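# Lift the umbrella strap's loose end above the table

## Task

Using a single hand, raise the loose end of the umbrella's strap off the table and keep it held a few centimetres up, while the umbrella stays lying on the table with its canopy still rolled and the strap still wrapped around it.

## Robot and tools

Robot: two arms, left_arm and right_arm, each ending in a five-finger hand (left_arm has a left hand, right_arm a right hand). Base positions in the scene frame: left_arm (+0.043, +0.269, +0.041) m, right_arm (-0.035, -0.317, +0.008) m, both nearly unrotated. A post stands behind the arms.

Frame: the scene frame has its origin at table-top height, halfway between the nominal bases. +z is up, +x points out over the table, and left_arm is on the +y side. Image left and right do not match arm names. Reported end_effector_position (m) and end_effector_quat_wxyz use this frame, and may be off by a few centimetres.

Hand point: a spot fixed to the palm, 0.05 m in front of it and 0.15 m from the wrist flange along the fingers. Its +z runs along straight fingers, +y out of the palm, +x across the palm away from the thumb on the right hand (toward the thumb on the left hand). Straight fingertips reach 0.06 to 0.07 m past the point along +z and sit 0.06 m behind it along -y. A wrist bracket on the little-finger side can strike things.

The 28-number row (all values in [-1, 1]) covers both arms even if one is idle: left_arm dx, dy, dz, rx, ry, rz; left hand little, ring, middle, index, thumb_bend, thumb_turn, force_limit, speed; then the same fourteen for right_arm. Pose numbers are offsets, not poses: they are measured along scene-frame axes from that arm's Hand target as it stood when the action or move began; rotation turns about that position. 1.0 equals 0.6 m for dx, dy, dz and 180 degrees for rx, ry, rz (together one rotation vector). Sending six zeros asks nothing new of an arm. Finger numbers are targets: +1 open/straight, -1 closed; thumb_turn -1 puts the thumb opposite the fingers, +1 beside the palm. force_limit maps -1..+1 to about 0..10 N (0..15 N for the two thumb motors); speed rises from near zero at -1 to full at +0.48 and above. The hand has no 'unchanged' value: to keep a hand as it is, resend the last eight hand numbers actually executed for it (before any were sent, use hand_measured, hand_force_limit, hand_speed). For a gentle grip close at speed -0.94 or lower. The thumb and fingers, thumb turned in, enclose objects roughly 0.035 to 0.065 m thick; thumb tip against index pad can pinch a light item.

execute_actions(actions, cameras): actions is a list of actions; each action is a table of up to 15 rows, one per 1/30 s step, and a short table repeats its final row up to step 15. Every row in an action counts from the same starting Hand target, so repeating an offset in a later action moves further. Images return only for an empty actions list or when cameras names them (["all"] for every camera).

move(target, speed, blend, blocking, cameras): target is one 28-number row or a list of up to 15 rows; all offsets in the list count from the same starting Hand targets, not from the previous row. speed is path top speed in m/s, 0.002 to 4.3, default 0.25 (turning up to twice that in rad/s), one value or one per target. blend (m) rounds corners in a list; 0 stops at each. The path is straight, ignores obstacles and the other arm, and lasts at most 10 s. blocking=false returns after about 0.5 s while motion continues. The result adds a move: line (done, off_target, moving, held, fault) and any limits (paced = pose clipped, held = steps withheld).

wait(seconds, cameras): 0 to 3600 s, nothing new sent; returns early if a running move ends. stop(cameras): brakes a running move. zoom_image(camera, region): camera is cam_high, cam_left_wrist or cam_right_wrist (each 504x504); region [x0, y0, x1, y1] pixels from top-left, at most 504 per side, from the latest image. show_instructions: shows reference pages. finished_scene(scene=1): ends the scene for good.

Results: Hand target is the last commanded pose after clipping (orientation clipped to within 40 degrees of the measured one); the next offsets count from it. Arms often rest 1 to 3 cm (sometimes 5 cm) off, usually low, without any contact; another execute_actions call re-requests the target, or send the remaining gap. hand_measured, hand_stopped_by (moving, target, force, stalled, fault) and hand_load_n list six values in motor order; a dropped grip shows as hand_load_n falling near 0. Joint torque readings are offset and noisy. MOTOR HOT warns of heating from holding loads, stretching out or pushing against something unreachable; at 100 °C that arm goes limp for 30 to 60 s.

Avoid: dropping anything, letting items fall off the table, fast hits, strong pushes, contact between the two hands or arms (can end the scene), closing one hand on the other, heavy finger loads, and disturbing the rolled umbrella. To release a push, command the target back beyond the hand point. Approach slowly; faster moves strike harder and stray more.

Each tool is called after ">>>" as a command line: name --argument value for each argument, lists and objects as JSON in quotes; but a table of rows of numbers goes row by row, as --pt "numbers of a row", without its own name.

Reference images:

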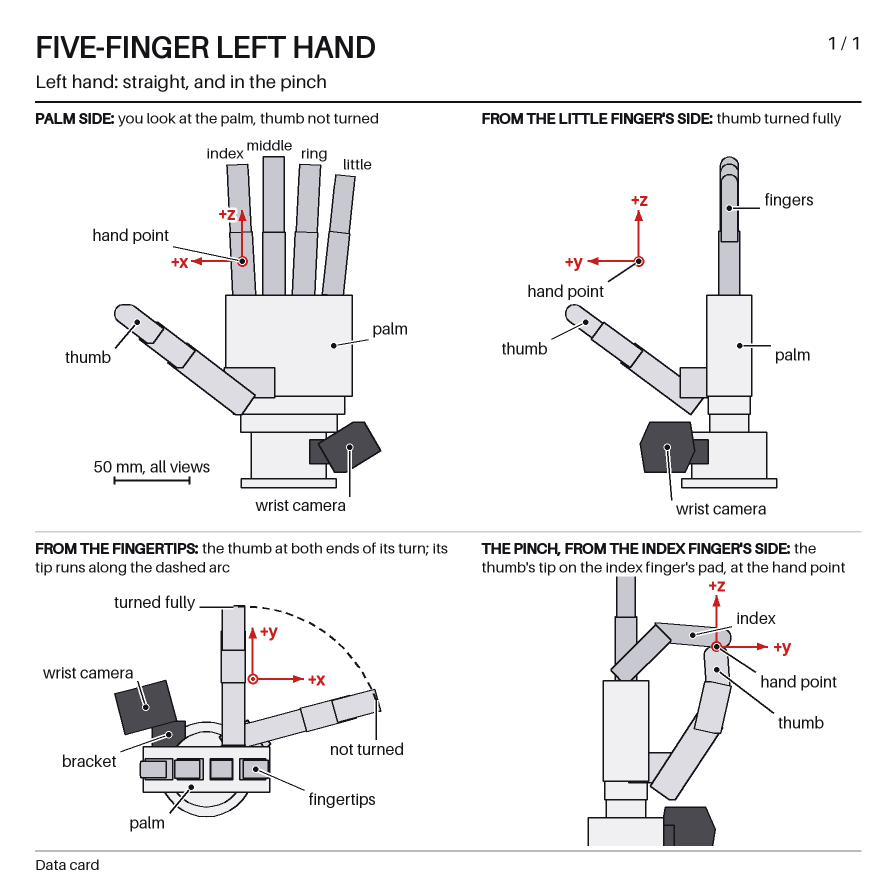

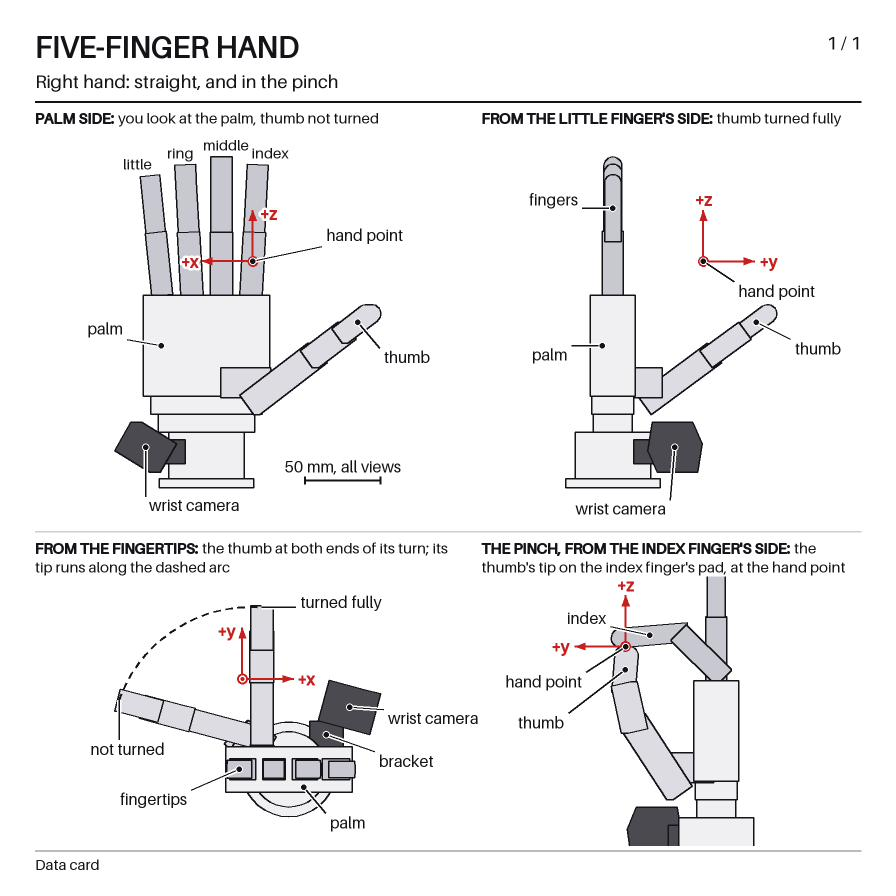

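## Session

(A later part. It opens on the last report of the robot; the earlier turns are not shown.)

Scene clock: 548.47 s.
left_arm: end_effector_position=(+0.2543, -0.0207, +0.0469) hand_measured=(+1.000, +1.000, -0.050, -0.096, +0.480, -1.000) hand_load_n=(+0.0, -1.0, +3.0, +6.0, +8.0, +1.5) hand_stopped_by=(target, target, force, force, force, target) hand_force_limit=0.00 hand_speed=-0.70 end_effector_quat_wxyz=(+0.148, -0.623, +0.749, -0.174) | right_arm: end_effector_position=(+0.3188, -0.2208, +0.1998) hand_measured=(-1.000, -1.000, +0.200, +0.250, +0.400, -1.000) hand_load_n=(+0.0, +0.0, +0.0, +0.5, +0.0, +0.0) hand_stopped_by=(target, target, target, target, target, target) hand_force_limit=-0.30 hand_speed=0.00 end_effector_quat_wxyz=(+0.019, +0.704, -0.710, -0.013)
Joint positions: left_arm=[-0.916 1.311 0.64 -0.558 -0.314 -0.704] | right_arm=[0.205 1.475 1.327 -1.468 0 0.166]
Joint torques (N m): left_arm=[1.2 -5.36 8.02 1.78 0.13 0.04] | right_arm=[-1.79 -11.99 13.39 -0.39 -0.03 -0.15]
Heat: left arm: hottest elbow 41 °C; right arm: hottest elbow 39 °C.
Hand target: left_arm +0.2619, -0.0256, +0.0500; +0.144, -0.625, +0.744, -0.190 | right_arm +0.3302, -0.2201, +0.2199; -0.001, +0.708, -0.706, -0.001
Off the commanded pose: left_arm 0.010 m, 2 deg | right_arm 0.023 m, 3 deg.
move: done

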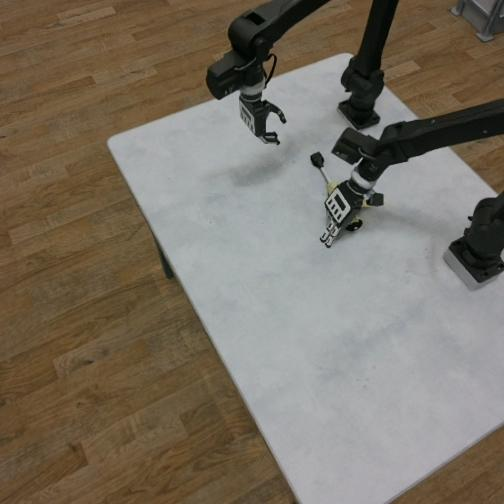

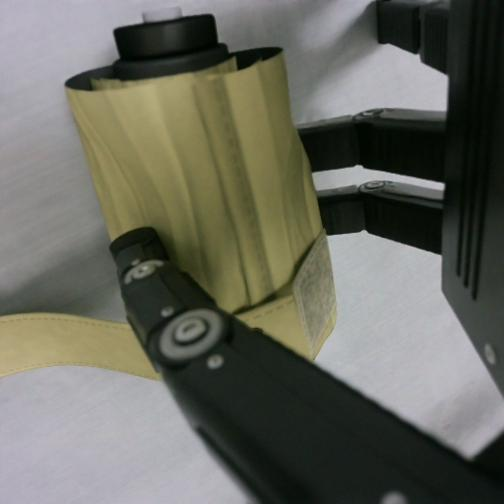

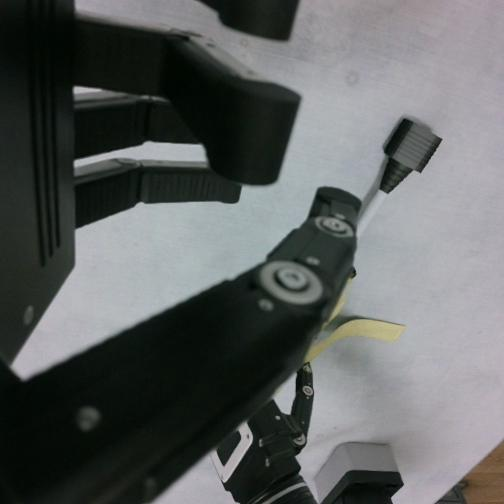

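>>> move --target '[0.0,0,0.16,0.1,-0.1,0,1,1,-0.1,-0.1,0.3,-1,0,-0.7,0,-0.1,0,0,0,0,-1,-1,0.2,0.25,0.4,-1,-0.3,0]' --speed 0.08 --cameras '["cam_left_wrist","cam_right_wrist","cam_high"]'

Scene clock: 575.10 s.
left_arm: end_effector_position=(+0.2554, -0.0043, +0.1254) hand_measured=(+1.000, +1.000, -0.050, -0.096, +0.480, -1.000) hand_load_n=(+0.0, +0.0, +3.5, +5.0, +8.5, +1.5) hand_stopped_by=(target, target, force, force, force, target) hand_force_limit=0.00 hand_speed=-0.70 end_effector_quat_wxyz=(+0.358, -0.550, +0.741, -0.142) | right_arm: end_effector_position=(+0.3233, -0.2772, +0.2024) hand_measured=(-1.000, -1.000, +0.200, +0.250, +0.400, -1.000) hand_load_n=(+0.0, +0.0, +0.0, +0.0, +0.0, +0.0) hand_stopped_by=(target, target, target, target, target, target) hand_force_limit=-0.30 hand_speed=0.00 end_effector_quat_wxyz=(+0.014, +0.706, -0.708, -0.013)
Joint positions: left_arm=[-1.149 1.271 0.809 -0.973 -0.781 -0.824] | right_arm=[0.071 1.468 1.327 -1.468 0 0.027]
Joint torques (N m): left_arm=[-0.79 -5.42 13.78 -0.02 -0.84 -0.23] | right_arm=[-2.14 -12.69 12.33 -0.36 0.02 -0.18]
Heat: left arm: hottest elbow 37 °C; right arm: hottest elbow 40 °C.
Hand target: left_arm +0.2620, -0.0256, +0.1459; +0.354, -0.558, +0.732, -0.166 | right_arm +0.3302, -0.2801, +0.2200; -0.001, +0.708, -0.706, -0.001
Off the commanded pose: left_arm 0.030 m, 3 deg | right_arm 0.019 m, 2 deg.
move: off_target (left_arm, right_arm)

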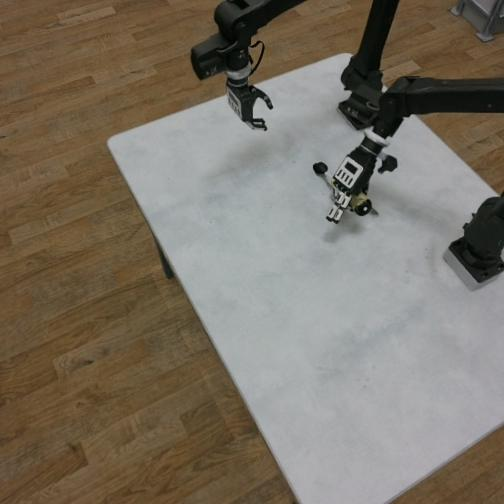

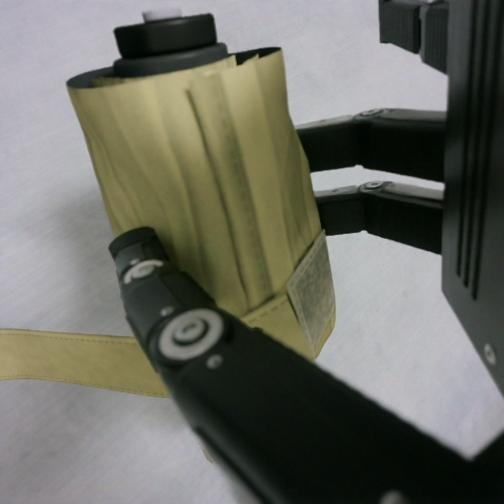

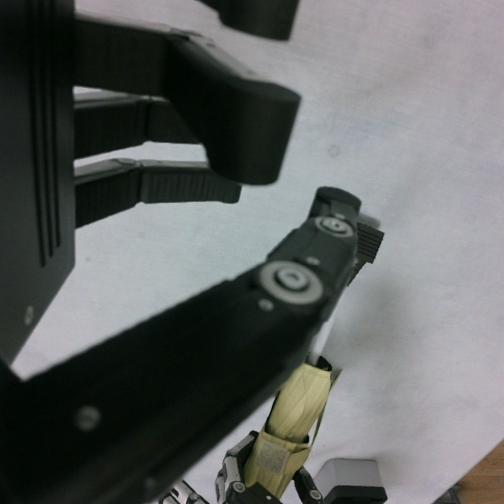

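>>> move --target '[0.167,0.025,0.03,0,0,-0.444,1,1,-0.1,-0.1,0.3,-1,0,-0.7,0,0,0,0,0,0,-1,-1,0.2,0.25,0.4,-1,-0.3,0]' --speed 0.12 --cameras '["cam_left_wrist","cam_right_wrist","cam_high"]'

Scene clock: 582.60 s.
left_arm: end_effector_position=(+0.3407, +0.0007, +0.1377) hand_measured=(+1.000, +1.000, -0.050, -0.096, +0.480, -1.000) hand_load_n=(+0.0, +0.0, +3.5, +5.5, +8.5, +1.5) hand_stopped_by=(target, target, force, force, force, target) hand_force_limit=0.00 hand_speed=-0.70 end_effector_quat_wxyz=(+0.145, +0.039, +0.928, -0.342) | right_arm: end_effector_position=(+0.3233, -0.2772, +0.2024) hand_measured=(-1.000, -1.000, +0.200, +0.250, +0.400, -1.000) hand_load_n=(+0.0, +0.0, +0.0, +0.5, +0.0, +0.0) hand_stopped_by=(target, target, target, target, target, target) hand_force_limit=-0.30 hand_speed=0.00 end_effector_quat_wxyz=(+0.014, +0.706, -0.708, -0.013)
Joint positions: left_arm=[-0.582 1.172 0.73 -0.464 0.403 0.906] | right_arm=[0.071 1.468 1.327 -1.468 0 0.026]
Joint torques (N m): left_arm=[0.85 -4.48 15.65 0.76 0.51 -0.01] | right_arm=[-2.55 -12.34 12.3 -0.29 -0.01 -0.22]
Heat: left arm: hottest elbow 38 °C; right arm: hottest elbow 40 °C.
Hand target: left_arm +0.3622, -0.0106, +0.1639; +0.164, +0.043, +0.919, -0.355 | right_arm +0.3302, -0.2801, +0.2200; -0.001, +0.708, -0.706, -0.001
Off the commanded pose: left_arm 0.036 m, 3 deg | right_arm 0.019 m, 2 deg.
move: off_target (left_arm)

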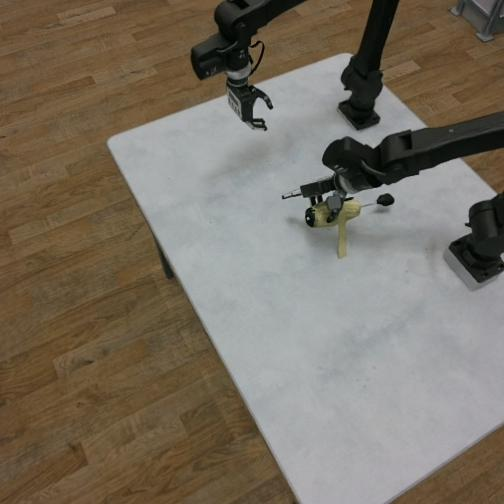

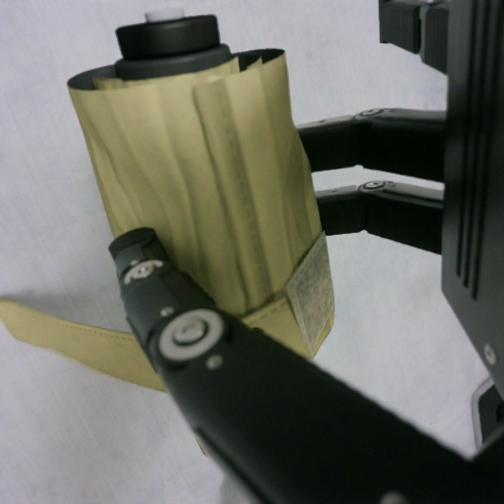

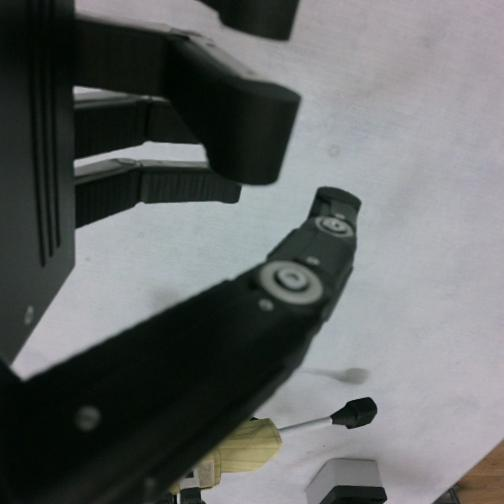

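>>> move --target '[0,0,0.128,0,0,0,0.25,0.25,-0.1,-0.1,0.3,-1,0,-0.7,0,0,0,0,0,0,-1,-1,0.2,0.25,0.4,-1,-0.3,0]' --speed 0.06 --cameras '["cam_left_wrist","cam_right_wrist","cam_high"]'

>>> zoom_image --camera "cam_high" --region '[260, 120, 420, 280]'

Scene clock: 594.30 s.
left_arm: end_effector_position=(+0.3450, -0.0023, +0.2045) hand_measured=(+0.250, +0.250, -0.050, -0.096, +0.480, -1.000) hand_load_n=(+0.0, +0.0, +3.0, +6.0, +8.5, +1.5) hand_stopped_by=(target, target, force, force, force, target) hand_force_limit=0.00 hand_speed=-0.70 end_effector_quat_wxyz=(+0.137, +0.037, +0.931, -0.337) | right_arm: end_effector_position=(+0.3233, -0.2772, +0.2024) hand_measured=(-1.000, -1.000, +0.200, +0.250, +0.400, -1.000) hand_load_n=(+0.0, +0.0, +0.0, +0.0, +0.0, +0.0) hand_stopped_by=(target, target, target, target, target, target) hand_force_limit=-0.30 hand_speed=0.00 end_effector_quat_wxyz=(+0.014, +0.706, -0.708, -0.013)
Joint positions: left_arm=[-0.582 1.131 0.891 -0.688 0.403 0.907] | right_arm=[0.071 1.468 1.327 -1.468 0 0.026]
Joint torques (N m): left_arm=[0.85 -6.36 16.42 0.75 0.5 -0.03] | right_arm=[-2.08 -12.22 12.31 -0.4 0.01 -0.2]
Heat: left arm: hottest elbow 39 °C; right arm: hottest elbow 40 °C.
Hand target: left_arm +0.3621, -0.0106, +0.2407; +0.164, +0.043, +0.919, -0.355 | right_arm +0.3302, -0.2801, +0.2200; -0.001, +0.708, -0.706, -0.001
Off the commanded pose: left_arm 0.041 m, 4 deg | right_arm 0.019 m, 2 deg.
move: off_target (left_arm)

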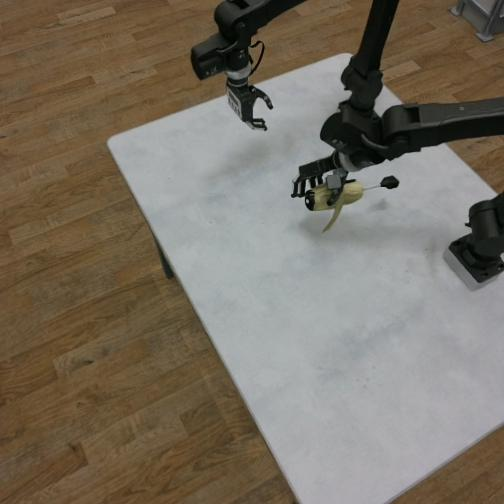

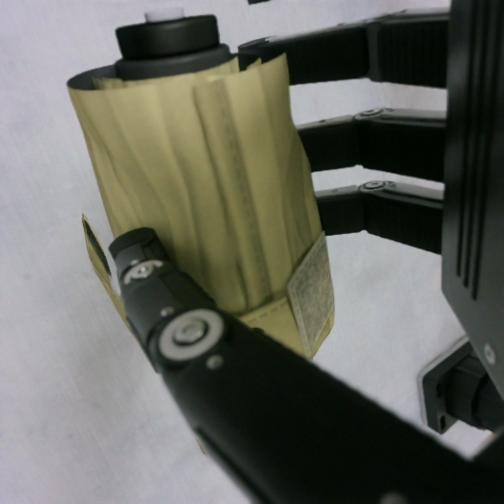

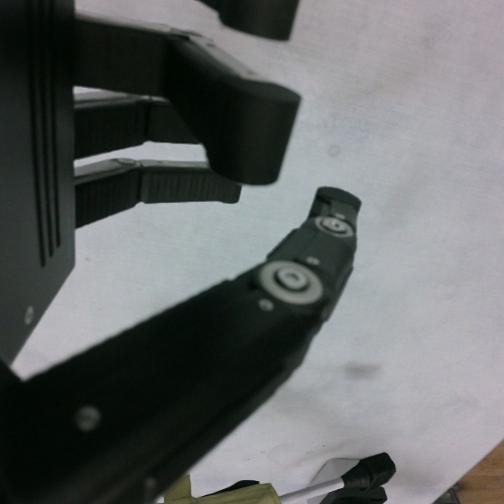

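Scaled by 3.150 from the camera's image (finer frame: 720x720).

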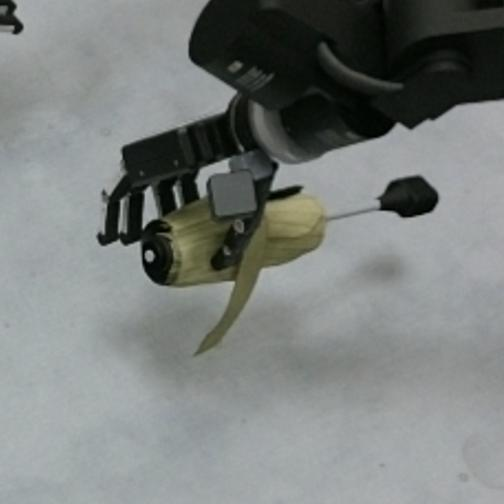

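>>> move --pt "0 0 0 0 0 0 0.25 0.25 -0.1 -0.1 0.3 -1 0 -0.7 0.117 0.05 -0.15 0.3056 0 0 -1 -1 0.2 0.25 0.4 -1 -0.3 0" --pt "0 0 0 0 0 0 0.25 0.25 -0.1 -0.1 0.3 -1 0 -0.7 0.117 0.33 -0.18 0.3056 0 0 -1 -1 0.2 0.25 0.4 -1 -0.3 0" --speed 0.12 --blend 0.03 --cameras '["cam_left_wrist","cam_right_wrist","cam_high"]'

>>> zoom_image --camera "cam_high" --region '[220, 120, 420, 280]'

Scene clock: 605.50 s.
left_arm: end_effector_position=(+0.3450, -0.0023, +0.2045) hand_measured=(+0.250, +0.250, -0.050, -0.096, +0.480, -1.000) hand_load_n=(+0.0, +0.0, +3.0, +5.5, +8.5, +1.5) hand_stopped_by=(target, target, force, force, force, target) hand_force_limit=0.00 hand_speed=-0.70 end_effector_quat_wxyz=(+0.137, +0.037, +0.931, -0.337) | right_arm: end_effector_position=(+0.4004, -0.0814, +0.1072) hand_measured=(-1.000, -1.000, +0.200, +0.250, +0.400, -1.000) hand_load_n=(+0.0, +0.0, +0.0, +0.0, +0.0, -0.5) hand_stopped_by=(target, target, target, target, target, target) hand_force_limit=-0.30 hand_speed=0.00 end_effector_quat_wxyz=(-0.322, +0.629, -0.625, -0.332)
Joint positions: left_arm=[-0.582 1.131 0.891 -0.688 0.403 0.907] | right_arm=[0.168 1.82 1.198 -0.805 -0.954 0.188]
Joint torques (N m): left_arm=[0.73 -6.24 16.4 0.7 0.49 -0.02] | right_arm=[-1.38 -16.03 6.89 0.92 -0.51 0.13]
Heat: left arm: hottest elbow 41 °C; right arm: hottest elbow 39 °C.
Hand target: left_arm +0.3621, -0.0106, +0.2407; +0.164, +0.043, +0.919, -0.355 | right_arm +0.4003, -0.0822, +0.1120; -0.328, +0.628, -0.626, -0.327
Off the commanded pose: left_arm 0.041 m, 4 deg | right_arm 0.005 m, 1 deg.
move: done

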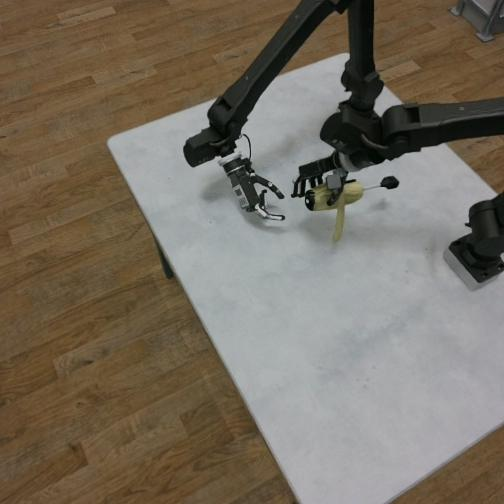

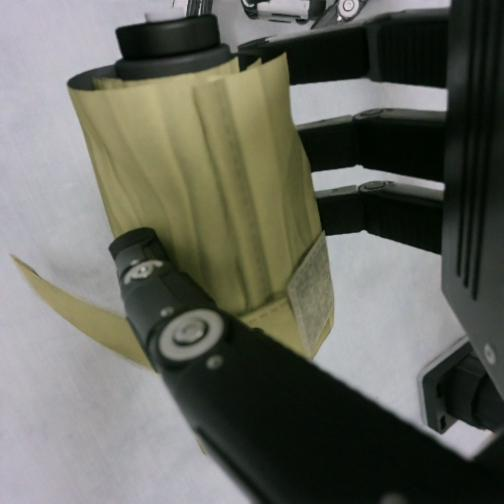

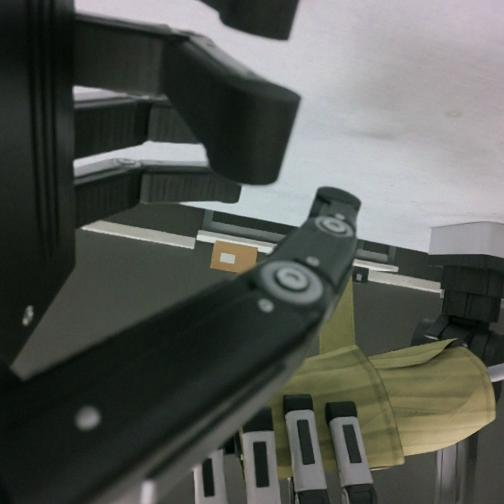

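Scaled by 2.520 from the camera's image (finer frame: 720x720).

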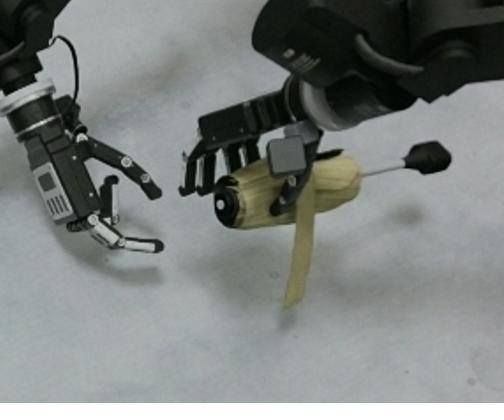

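>>> move --target '[0,0,0,0,0,0,0.25,0.25,-0.1,-0.1,0.3,-1,0,-0.7,0.0,0.0,0.05,0,0,0,-1,-1,0.2,0.25,0.4,-1,-0.3,0]' --speed 0.12 --cameras '["cam_right_wrist"]'

Scene clock: 613.43 s.
left_arm: end_effector_position=(+0.3450, -0.0023, +0.2045) hand_measured=(+0.250, +0.250, -0.050, -0.096, +0.480, -1.000) hand_load_n=(+0.0, +0.0, +3.0, +5.5, +8.5, +1.5) hand_stopped_by=(target, target, force, force, force, target) hand_force_limit=0.00 hand_speed=-0.70 end_effector_quat_wxyz=(+0.137, +0.037, +0.931, -0.337) | right_arm: end_effector_position=(+0.3946, -0.0821, +0.1323) hand_measured=(-1.000, -1.000, +0.200, +0.250, +0.400, -1.000) hand_load_n=(+0.0, +0.0, +0.0, +0.0, +0.0, +0.0) hand_stopped_by=(target, target, target, target, target, target) hand_force_limit=-0.30 hand_speed=0.00 end_effector_quat_wxyz=(-0.325, +0.630, -0.624, -0.329)
Joint positions: left_arm=[-0.582 1.131 0.891 -0.688 0.403 0.907] | right_arm=[0.168 1.766 1.198 -0.849 -0.954 0.19]
Joint torques (N m): left_arm=[0.85 -6.36 16.39 0.72 0.5 -0.02] | right_arm=[-1.55 -14.92 9.66 -0.05 -0.52 0.08]
Heat: left arm: hottest elbow 42 °C; right arm: hottest elbow 39 °C.
Hand target: left_arm +0.3621, -0.0106, +0.2407; +0.164, +0.043, +0.919, -0.355 | right_arm +0.4004, -0.0822, +0.1420; -0.328, +0.628, -0.626, -0.327
Off the commanded pose: left_arm 0.041 m, 4 deg | right_arm 0.011 m, 1 deg.
move: off_target (right_arm)

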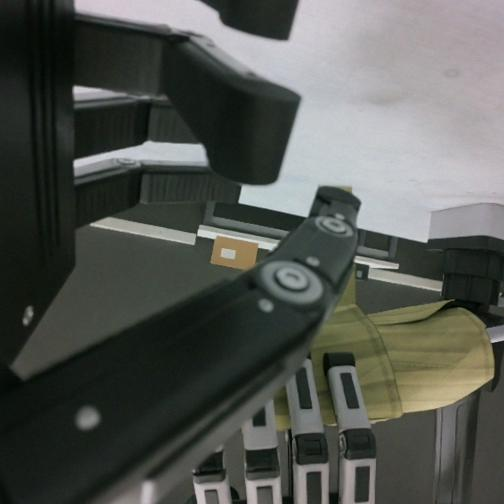

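>>> move --target '[0,0,0.083,0,0,0,0.25,0.25,-0.1,-0.1,0.3,-1,0,-0.7,0.0,-0.033,0.05,0.111,0,-0.0556,-1,-1,0.3,0.3,0.6,-1,-0.3,0]' --speed 0.07 --cameras '["cam_left_wrist","cam_right_wrist","cam_high"]'

>>> zoom_image --camera "cam_high" --region '[220, 120, 420, 280]'

Scene clock: 628.53 s.
left_arm: end_effector_position=(+0.3474, -0.0039, +0.2509) hand_measured=(+0.250, +0.250, -0.050, -0.096, +0.480, -1.000) hand_load_n=(+0.0, +0.0, +3.0, +5.5, +8.5, +1.0) hand_stopped_by=(target, target, force, force, force, target) hand_force_limit=0.00 hand_speed=-0.70 end_effector_quat_wxyz=(+0.134, +0.036, +0.932, -0.335) | right_arm: end_effector_position=(+0.4009, -0.0984, +0.1666) hand_measured=(-1.000, -1.000, +0.300, +0.300, +0.600, -1.000) hand_load_n=(+0.0, +0.0, +0.0, +0.0, +0.0, +0.0) hand_stopped_by=(target, target, target, target, target, target) hand_force_limit=-0.30 hand_speed=0.00 end_effector_quat_wxyz=(+0.451, -0.507, +0.613, +0.405)
Joint positions: left_arm=[-0.582 1.12 1.008 -0.822 0.403 0.907] | right_arm=[0.084 1.708 0.973 -0.247 -1.247 0.654]
Joint torques (N m): left_arm=[0.73 -6.59 17.01 0.66 0.49 -0.03] | right_arm=[-2.55 -14.1 6.68 1.62 -0.57 0.08]
Heat: left arm: hottest elbow 44 °C; right arm: hottest elbow 38 °C.
Hand target: left_arm +0.3622, -0.0107, +0.2907; +0.164, +0.043, +0.919, -0.355 | right_arm +0.4003, -0.1019, +0.1720; +0.458, -0.505, +0.612, +0.401
Off the commanded pose: left_arm 0.043 m, 4 deg | right_arm 0.007 m, 1 deg.
move: off_target (left_arm)

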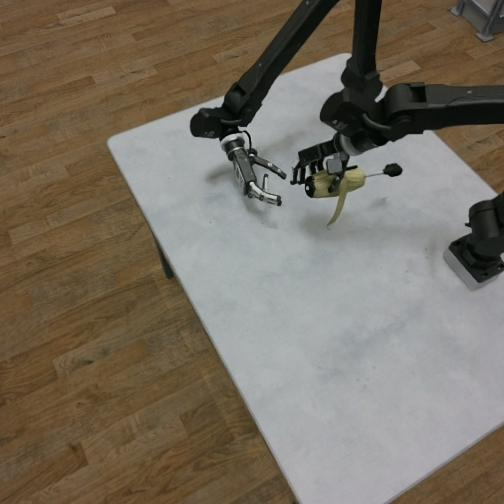

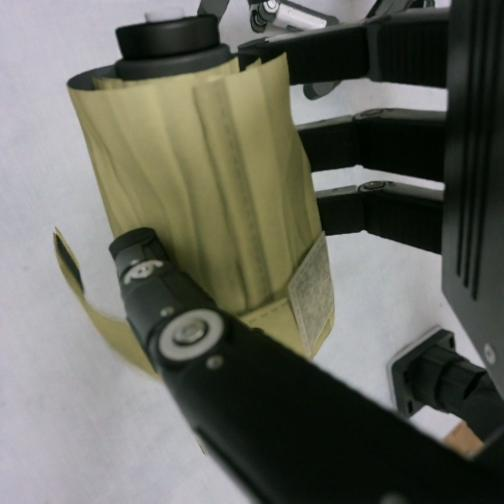

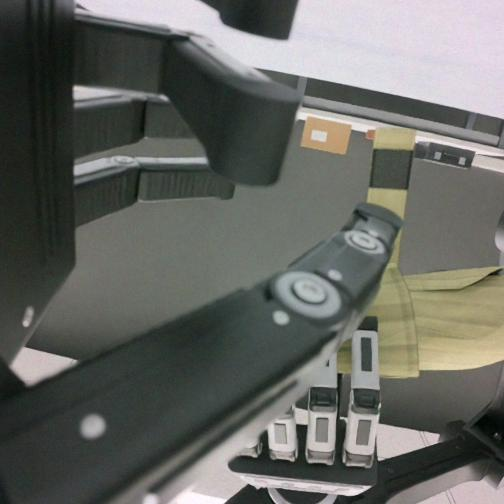

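Scaled by 2.520 from the camera's image (finer frame: 720x720).

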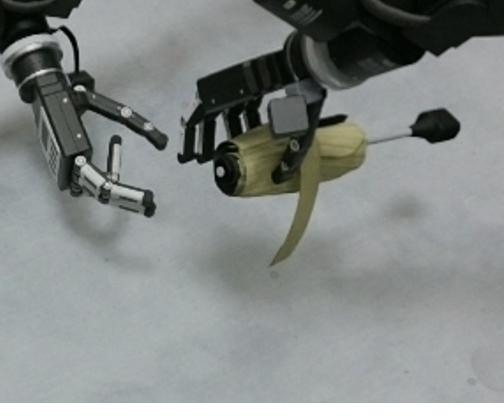

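>>> move --target '[0,0,0,0,0,0,0.25,0.25,-0.1,-0.1,0.3,-1,0,-0.7,0.0,0.215,0.013,0,0,0,-1,-1,0.3,0.3,0.6,-1,-0.3,0]' --speed 0.08 --cameras '["cam_left_wrist","cam_right_wrist","cam_high"]'

>>> zoom_image --camera "cam_high" --region '[220, 120, 420, 280]'

Scene clock: 637.33 s.
left_arm: end_effector_position=(+0.3474, -0.0039, +0.2509) hand_measured=(+0.250, +0.250, -0.050, -0.096, +0.480, -1.000) hand_load_n=(+0.0, +0.0, +3.0, +6.0, +8.5, +1.5) hand_stopped_by=(target, target, force, force, force, target) hand_force_limit=0.00 hand_speed=-0.70 end_effector_quat_wxyz=(+0.134, +0.036, +0.932, -0.335) | right_arm: end_effector_position=(+0.3973, +0.0249, +0.1833) hand_measured=(-1.000, -1.000, +0.300, +0.300, +0.600, -1.000) hand_load_n=(+0.0, +0.0, +0.0, +0.0, +0.0, -0.5) hand_stopped_by=(target, target, target, target, target, target) hand_force_limit=-0.30 hand_speed=0.00 end_effector_quat_wxyz=(+0.458, -0.507, +0.611, +0.399)
Joint positions: left_arm=[-0.582 1.12 1.008 -0.822 0.403 0.907] | right_arm=[0.343 1.704 0.947 0.204 -1.047 1.105]
Joint torques (N m): left_arm=[0.85 -6.53 17.02 0.72 0.5 -0.03] | right_arm=[-1.61 -11.99 8.17 2.07 -0.25 0.1]
Heat: left arm: hottest elbow 46 °C; right arm: hottest elbow 37 °C.
Hand target: left_arm +0.3622, -0.0107, +0.2907; +0.164, +0.043, +0.919, -0.355 | right_arm +0.4003, +0.0271, +0.1798; +0.459, -0.505, +0.612, +0.401
Off the commanded pose: left_arm 0.043 m, 4 deg | right_arm 0.005 m, 0 deg.
move: done

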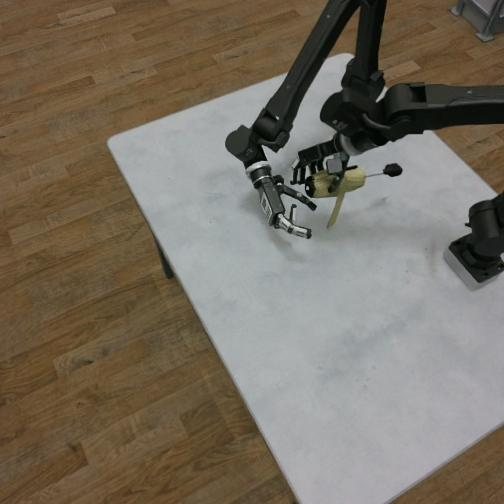

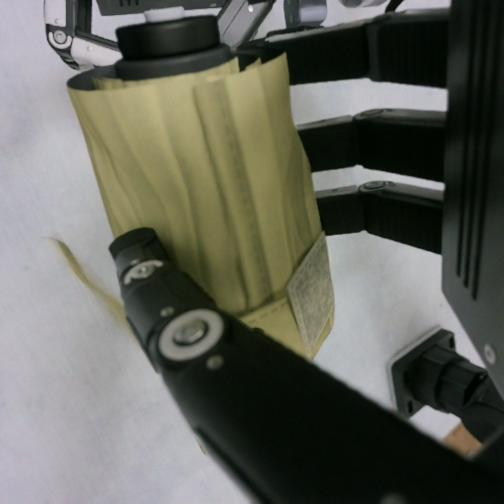

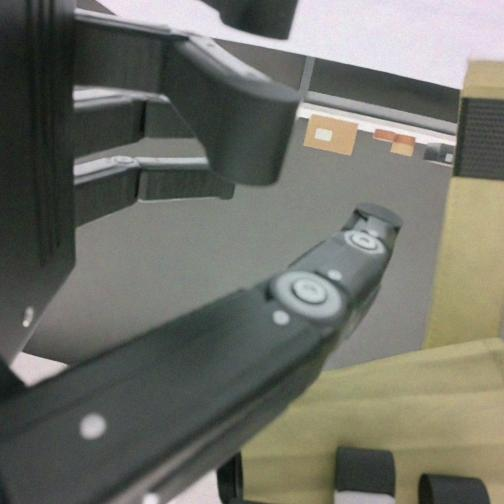

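Scaled by 2.520 from the camera's image (finer frame: 720x720).

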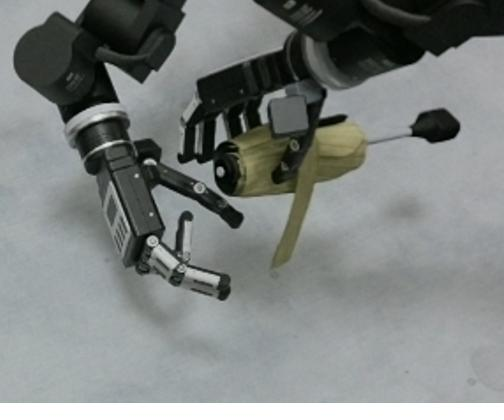

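>>> move --target '[0,0,0,0,0,0,0.25,0.25,-0.1,-0.1,0.3,-1,0,-0.7,-0.0583,0.0083,-0.0167,0,0,0,-1,-1,0.3,0.3,0.6,-1,-0.3,0]' --speed 0.05 --cameras '["cam_left_wrist","cam_right_wrist"]'

Scene clock: 642.37 s.
left_arm: end_effector_position=(+0.3474, -0.0039, +0.2509) hand_measured=(+0.250, +0.250, -0.050, -0.096, +0.480, -1.000) hand_load_n=(+0.0, +0.0, +3.0, +5.5, +8.5, +1.5) hand_stopped_by=(target, target, force, force, force, target) hand_force_limit=0.00 hand_speed=-0.70 end_effector_quat_wxyz=(+0.134, +0.036, +0.932, -0.335) | right_arm: end_effector_position=(+0.3693, +0.0300, +0.1628) hand_measured=(-1.000, -1.000, +0.300, +0.300, +0.600, -1.000) hand_load_n=(+0.0, +0.0, +0.5, +0.0, +0.0, +0.0) hand_stopped_by=(target, target, target, target, target, target) hand_force_limit=-0.30 hand_speed=0.00 end_effector_quat_wxyz=(+0.452, -0.504, +0.618, +0.401)
Joint positions: left_arm=[-0.582 1.12 1.008 -0.822 0.403 0.907] | right_arm=[0.372 1.694 0.856 0.295 -1.019 1.138]
Joint torques (N m): left_arm=[0.73 -6.65 17.01 0.73 0.49 -0.03] | right_arm=[-1.2 -13.86 6.52 2.11 -0.23 0.09]
Heat: left arm: hottest elbow 47 °C; right arm: hottest elbow 37 °C.
Hand target: left_arm +0.3622, -0.0107, +0.2907; +0.164, +0.043, +0.919, -0.355 | right_arm +0.3655, +0.0320, +0.1698; +0.459, -0.505, +0.612, +0.401
Off the commanded pose: left_arm 0.043 m, 4 deg | right_arm 0.008 m, 1 deg.
move: done

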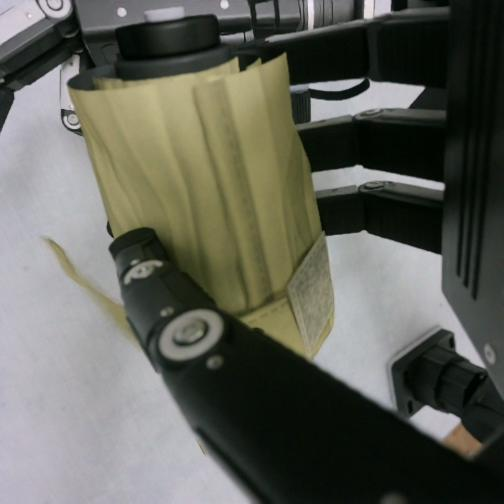

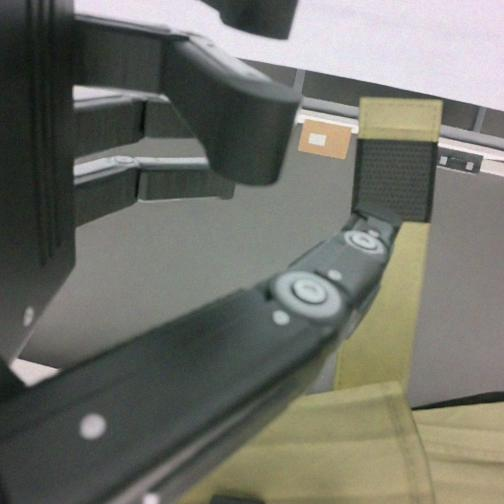

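>>> move --target '[0,0,0,0,0,0,0.25,0.25,-0.1,-0.1,0.3,-1,0,-0.7,-0.0728,0.0108,-0.0037,0,0,0,-1,-1,0.3,0.3,0.6,-1,-0.3,0]' --speed 0.04 --cameras '["cam_left_wrist","cam_right_wrist","cam_high"]'

Scene clock: 648.73 s.
left_arm: end_effector_position=(+0.3474, -0.0039, +0.2509) hand_measured=(+0.250, +0.250, -0.050, -0.096, +0.480, -1.000) hand_load_n=(+0.0, +0.0, +3.0, +6.0, +8.5, +1.5) hand_stopped_by=(target, target, force, force, force, target) hand_force_limit=0.00 hand_speed=-0.70 end_effector_quat_wxyz=(+0.134, +0.036, +0.932, -0.335) | right_arm: end_effector_position=(+0.3260, +0.0368, +0.1613) hand_measured=(-1.000, -1.000, +0.300, +0.300, +0.600, -1.000) hand_load_n=(+0.0, +0.0, +0.0, +0.0, +0.0, +0.0) hand_stopped_by=(target, target, target, target, target, target) hand_force_limit=-0.30 hand_speed=0.00 end_effector_quat_wxyz=(+0.452, -0.504, +0.618, +0.400)
Joint positions: left_arm=[-0.582 1.12 1.008 -0.822 0.403 0.907] | right_arm=[0.421 1.62 0.739 0.376 -0.975 1.181]
Joint torques (N m): left_arm=[0.85 -6.59 17.02 0.72 0.49 -0.03] | right_arm=[-0.85 -12.51 6.17 2.28 -0.17 0.12]
Heat: left arm: hottest elbow 48 °C; right arm: hottest elbow 36 °C.
Hand target: left_arm +0.3622, -0.0107, +0.2907; +0.164, +0.043, +0.919, -0.355 | right_arm +0.3218, +0.0385, +0.1676; +0.459, -0.505, +0.612, +0.400
Off the commanded pose: left_arm 0.043 m, 4 deg | right_arm 0.008 m, 1 deg.
move: done

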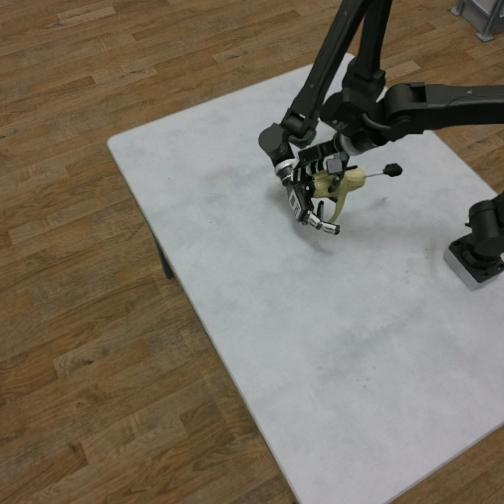

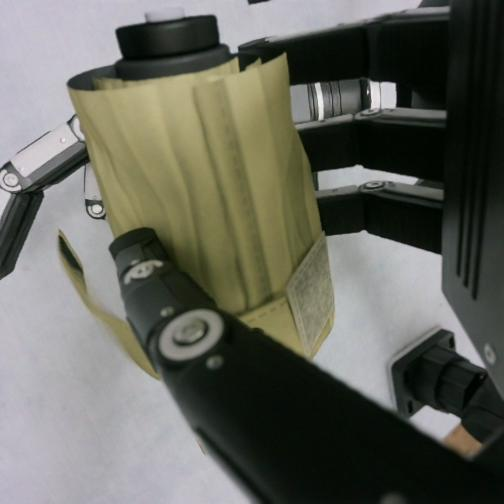

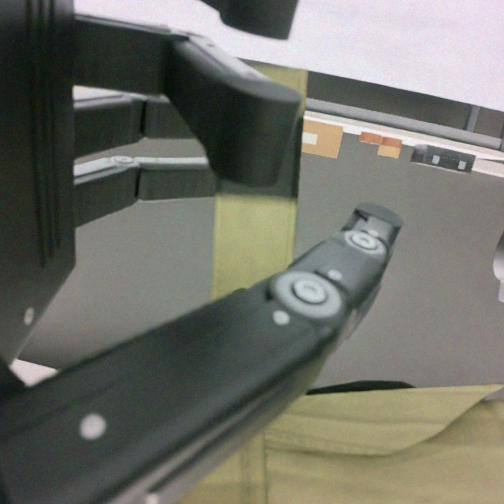

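>>> move --target '[0,0,0,0,0,0,0.25,0.25,-0.1,-0.1,0.3,-1,0,-0.7,0,0,-0.02,0,0,0,-1,-1,0.3,0.3,0.6,-1,-0.3,0]' --speed 0.04 --cameras '["cam_right_wrist"]'

Scene clock: 651.77 s.
left_arm: end_effector_position=(+0.3474, -0.0039, +0.2509) hand_measured=(+0.250, +0.250, -0.050, -0.096, +0.480, -1.000) hand_load_n=(+0.0, +0.0, +3.0, +5.5, +8.5, +1.5) hand_stopped_by=(target, target, force, force, force, target) hand_force_limit=0.00 hand_speed=-0.70 end_effector_quat_wxyz=(+0.134, +0.036, +0.932, -0.335) | right_arm: end_effector_position=(+0.3252, +0.0365, +0.1628) hand_measured=(-1.000, -1.000, +0.300, +0.300, +0.600, -1.000) hand_load_n=(+0.0, +0.0, +0.0, +0.0, +0.0, -0.5) hand_stopped_by=(target, target, target, target, target, target) hand_force_limit=-0.30 hand_speed=0.00 end_effector_quat_wxyz=(+0.463, -0.507, +0.609, +0.396)
Joint positions: left_arm=[-0.582 1.12 1.008 -0.822 0.403 0.907] | right_arm=[0.421 1.62 0.73 0.414 -0.975 1.182]
Joint torques (N m): left_arm=[0.79 -6.59 17.02 0.7 0.49 -0.03] | right_arm=[-0.67 -9.58 6.26 2.1 -0.18 0.08]
Heat: left arm: hottest elbow 48 °C; right arm: hottest elbow 36 °C.
Hand target: left_arm +0.3622, -0.0107, +0.2907; +0.164, +0.043, +0.919, -0.355 | right_arm +0.3217, +0.0385, +0.1556; +0.459, -0.505, +0.612, +0.401
Off the commanded pose: left_arm 0.043 m, 4 deg | right_arm 0.008 m, 1 deg.
move: done

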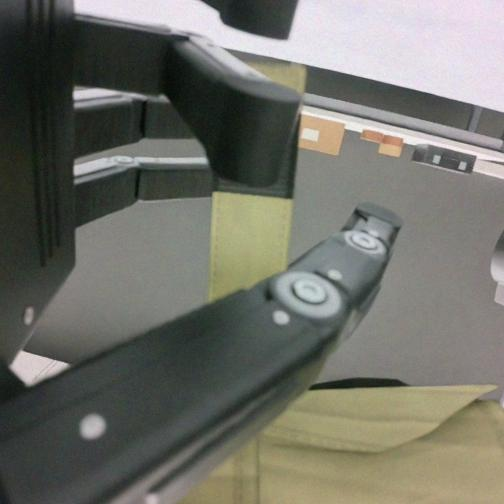

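>>> move --pt "0 0 0 0 0 0 0.25 0.25 -0.1 -0.1 0.3 -1 0 -0.7 0 0 0 0 0 0 -1 -1 -0.12 -0.15 0.3 -1 -0.3 -0.4" --pt "0 0 0 0 0 0 0.25 0.25 -0.1 -0.1 0.3 -1 0 -0.7 0 0 0 0 0 0 -1 -1 -0.12 -0.15 -0.05 -1 -0.3 -0.7" --speed 0.04 --cameras '["cam_right_wrist","cam_left_wrist"]'

Scene clock: 655.77 s.
left_arm: end_effector_position=(+0.3474, -0.0039, +0.2509) hand_measured=(+0.250, +0.250, -0.050, -0.096, +0.480, -1.000) hand_load_n=(+0.0, +0.0, +3.0, +5.5, +8.5, +1.5) hand_stopped_by=(target, target, force, force, force, target) hand_force_limit=0.00 hand_speed=-0.70 end_effector_quat_wxyz=(+0.134, +0.036, +0.932, -0.335) | right_arm: end_effector_position=(+0.3253, +0.0365, +0.1628) hand_measured=(-1.000, -1.000, -0.120, -0.150, -0.050, -1.000) hand_load_n=(+0.0, +0.0, +0.0, +0.0, +0.0, +0.0) hand_stopped_by=(target, target, target, target, target, target) hand_force_limit=-0.30 hand_speed=-0.70 end_effector_quat_wxyz=(+0.463, -0.507, +0.609, +0.396)
Joint positions: left_arm=[-0.582 1.12 1.008 -0.822 0.403 0.907] | right_arm=[0.421 1.62 0.73 0.414 -0.975 1.182]
Joint torques (N m): left_arm=[0.79 -6.59 17.03 0.7 0.5 -0.03] | right_arm=[-1.03 -10.05 6.12 2.28 -0.17 0.1]
Heat: left arm: hottest elbow 49 °C; right arm: hottest elbow 36 °C.
Hand target: left_arm +0.3622, -0.0107, +0.2907; +0.164, +0.043, +0.919, -0.355 | right_arm +0.3217, +0.0385, +0.1556; +0.459, -0.505, +0.612, +0.401
Off the commanded pose: left_arm 0.043 m, 4 deg | right_arm 0.008 m, 1 deg.
move: done
Images, in order (width x height): cam_left_wrist 504x504, cam_right_wrist 504x504.

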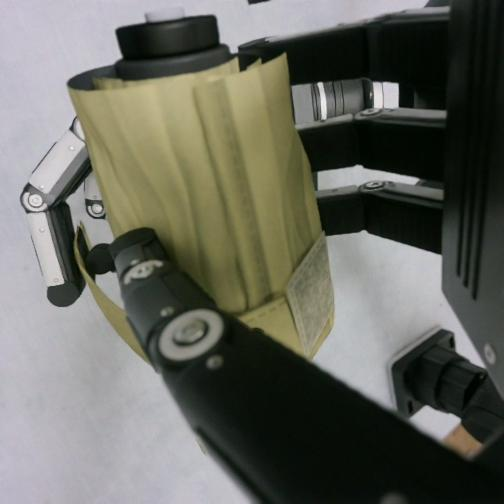

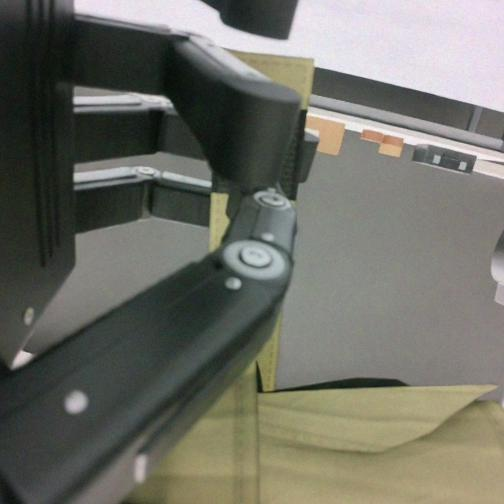

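>>> move --target '[0,0,0,0,0,0,0.25,0.25,-0.1,-0.1,0.3,-1,0,-0.7,0,0,0,0,0,0,-1,-1,-0.35,-0.4,-0.05,-1,-0.1,-0.75]' --speed 0.04 --cameras '["cam_right_wrist","cam_left_wrist"]'

Scene clock: 657.90 s.
left_arm: end_effector_position=(+0.3474, -0.0039, +0.2509) hand_measured=(+0.250, +0.250, -0.050, -0.096, +0.480, -1.000) hand_load_n=(+0.0, +0.0, +3.5, +5.5, +8.5, +1.5) hand_stopped_by=(target, target, force, force, force, target) hand_force_limit=0.00 hand_speed=-0.70 end_effector_quat_wxyz=(+0.134, +0.036, +0.932, -0.335) | right_arm: end_effector_position=(+0.3253, +0.0365, +0.1628) hand_measured=(-1.000, -1.000, -0.208, -0.238, -0.050, -1.000) hand_load_n=(+0.0, +0.0, +10.5, +7.5, +2.0, -0.5) hand_stopped_by=(target, target, force, force, target, target) hand_force_limit=-0.10 hand_speed=-0.75 end_effector_quat_wxyz=(+0.463, -0.507, +0.609, +0.396)
Joint positions: left_arm=[-0.582 1.12 1.008 -0.822 0.403 0.907] | right_arm=[0.421 1.62 0.73 0.414 -0.975 1.182]
Joint torques (N m): left_arm=[0.79 -6.59 17.01 0.72 0.49 -0.03] | right_arm=[-0.85 -9.64 6.17 2.21 -0.2 0.08]
Heat: left arm: hottest elbow 49 °C; right arm: hottest elbow 36 °C.
Hand target: left_arm +0.3622, -0.0107, +0.2907; +0.164, +0.043, +0.919, -0.355 | right_arm +0.3217, +0.0385, +0.1556; +0.459, -0.505, +0.612, +0.401
Off the commanded pose: left_arm 0.043 m, 4 deg | right_arm 0.008 m, 1 deg.
move: done
Images, in order (width x height): cam_left_wrist 504x504, cam_right_wrist 504x504.

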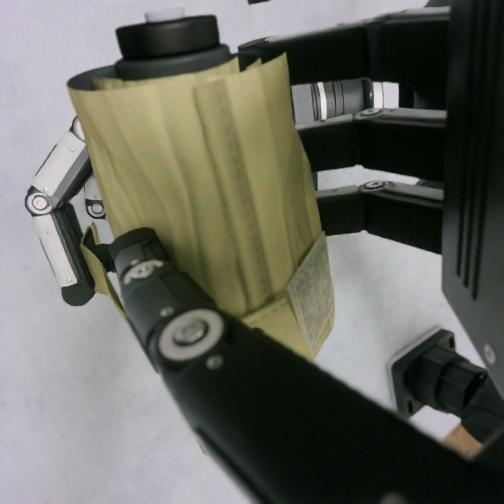

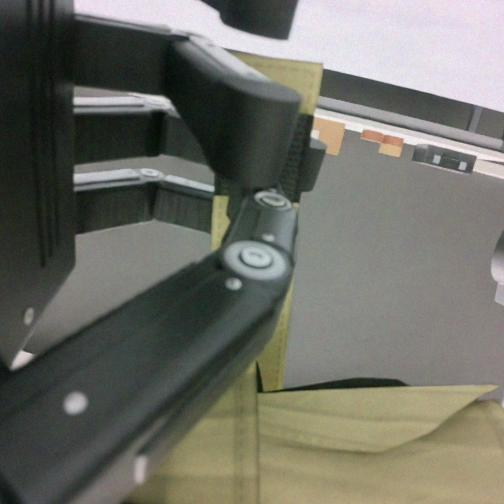

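>>> move --target '[0,0,0,0,0,0,0.25,0.25,-0.1,-0.1,0.3,-1,0,-0.7,0,-0.075,0.045,0,0,0,-1,-1,-0.35,-0.4,-0.05,-1,-0.1,-0.75]' --speed 0.03 --cameras '["cam_right_wrist","cam_left_wrist","cam_high"]'

>>> zoom_image --camera "cam_high" --region '[240, 130, 400, 260]'

Scene clock: 675.30 s.
left_arm: end_effector_position=(+0.3474, -0.0039, +0.2509) hand_measured=(+0.250, +0.250, -0.050, -0.096, +0.480, -1.000) hand_load_n=(+0.0, +0.0, +3.0, +5.5, +8.5, +1.5) hand_stopped_by=(target, target, force, force, force, target) hand_force_limit=0.00 hand_speed=-0.70 end_effector_quat_wxyz=(+0.134, +0.036, +0.932, -0.335) | right_arm: end_effector_position=(+0.3249, -0.0023, +0.1819) hand_measured=(-1.000, -1.000, -0.208, -0.238, -0.050, -1.000) hand_load_n=(+0.0, +0.0, +10.5, +8.0, +2.5, -0.5) hand_stopped_by=(target, target, force, force, target, target) hand_force_limit=-0.10 hand_speed=-0.75 end_effector_quat_wxyz=(+0.458, -0.504, +0.612, +0.403)
Joint positions: left_arm=[-0.582 1.12 1.008 -0.822 0.403 0.907] | right_arm=[0.331 1.544 0.723 0.27 -1.062 1.11]
Joint torques (N m): left_arm=[0.85 -6.65 17.01 0.69 0.5 -0.03] | right_arm=[-2.08 -11.52 6.63 0.75 -0.4 -0.13]
Heat: left arm: hottest elbow 50 °C; right arm: hottest elbow 35 °C.
Hand target: left_arm +0.3622, -0.0107, +0.2907; +0.164, +0.043, +0.919, -0.355 | right_arm +0.3217, -0.0065, +0.1825; +0.458, -0.505, +0.612, +0.401
Off the commanded pose: left_arm 0.043 m, 4 deg | right_arm 0.005 m, 0 deg.
move: done

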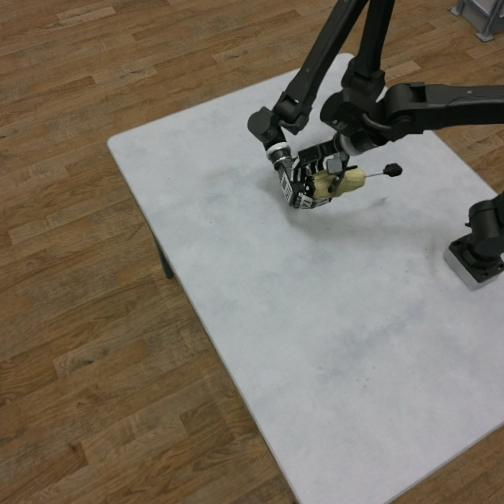

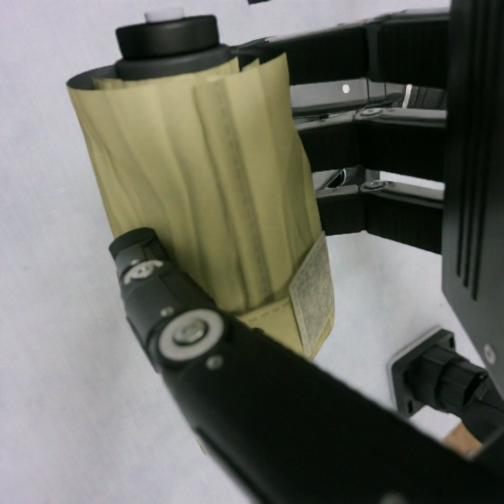

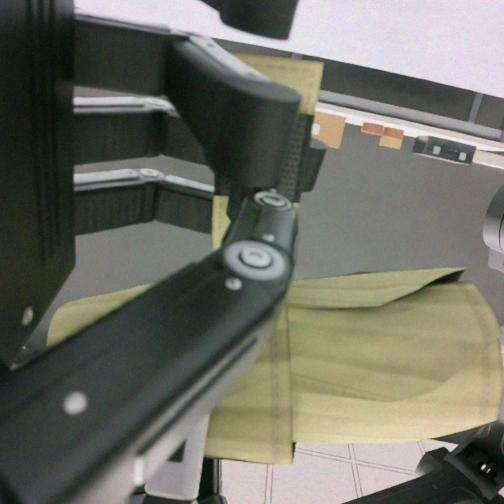

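Scaled by 3.150 from the camera's image (finer frame: 720x720).

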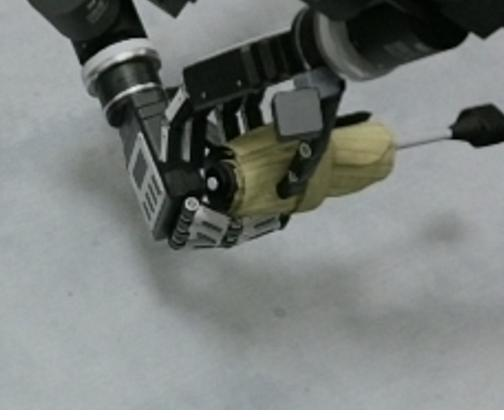

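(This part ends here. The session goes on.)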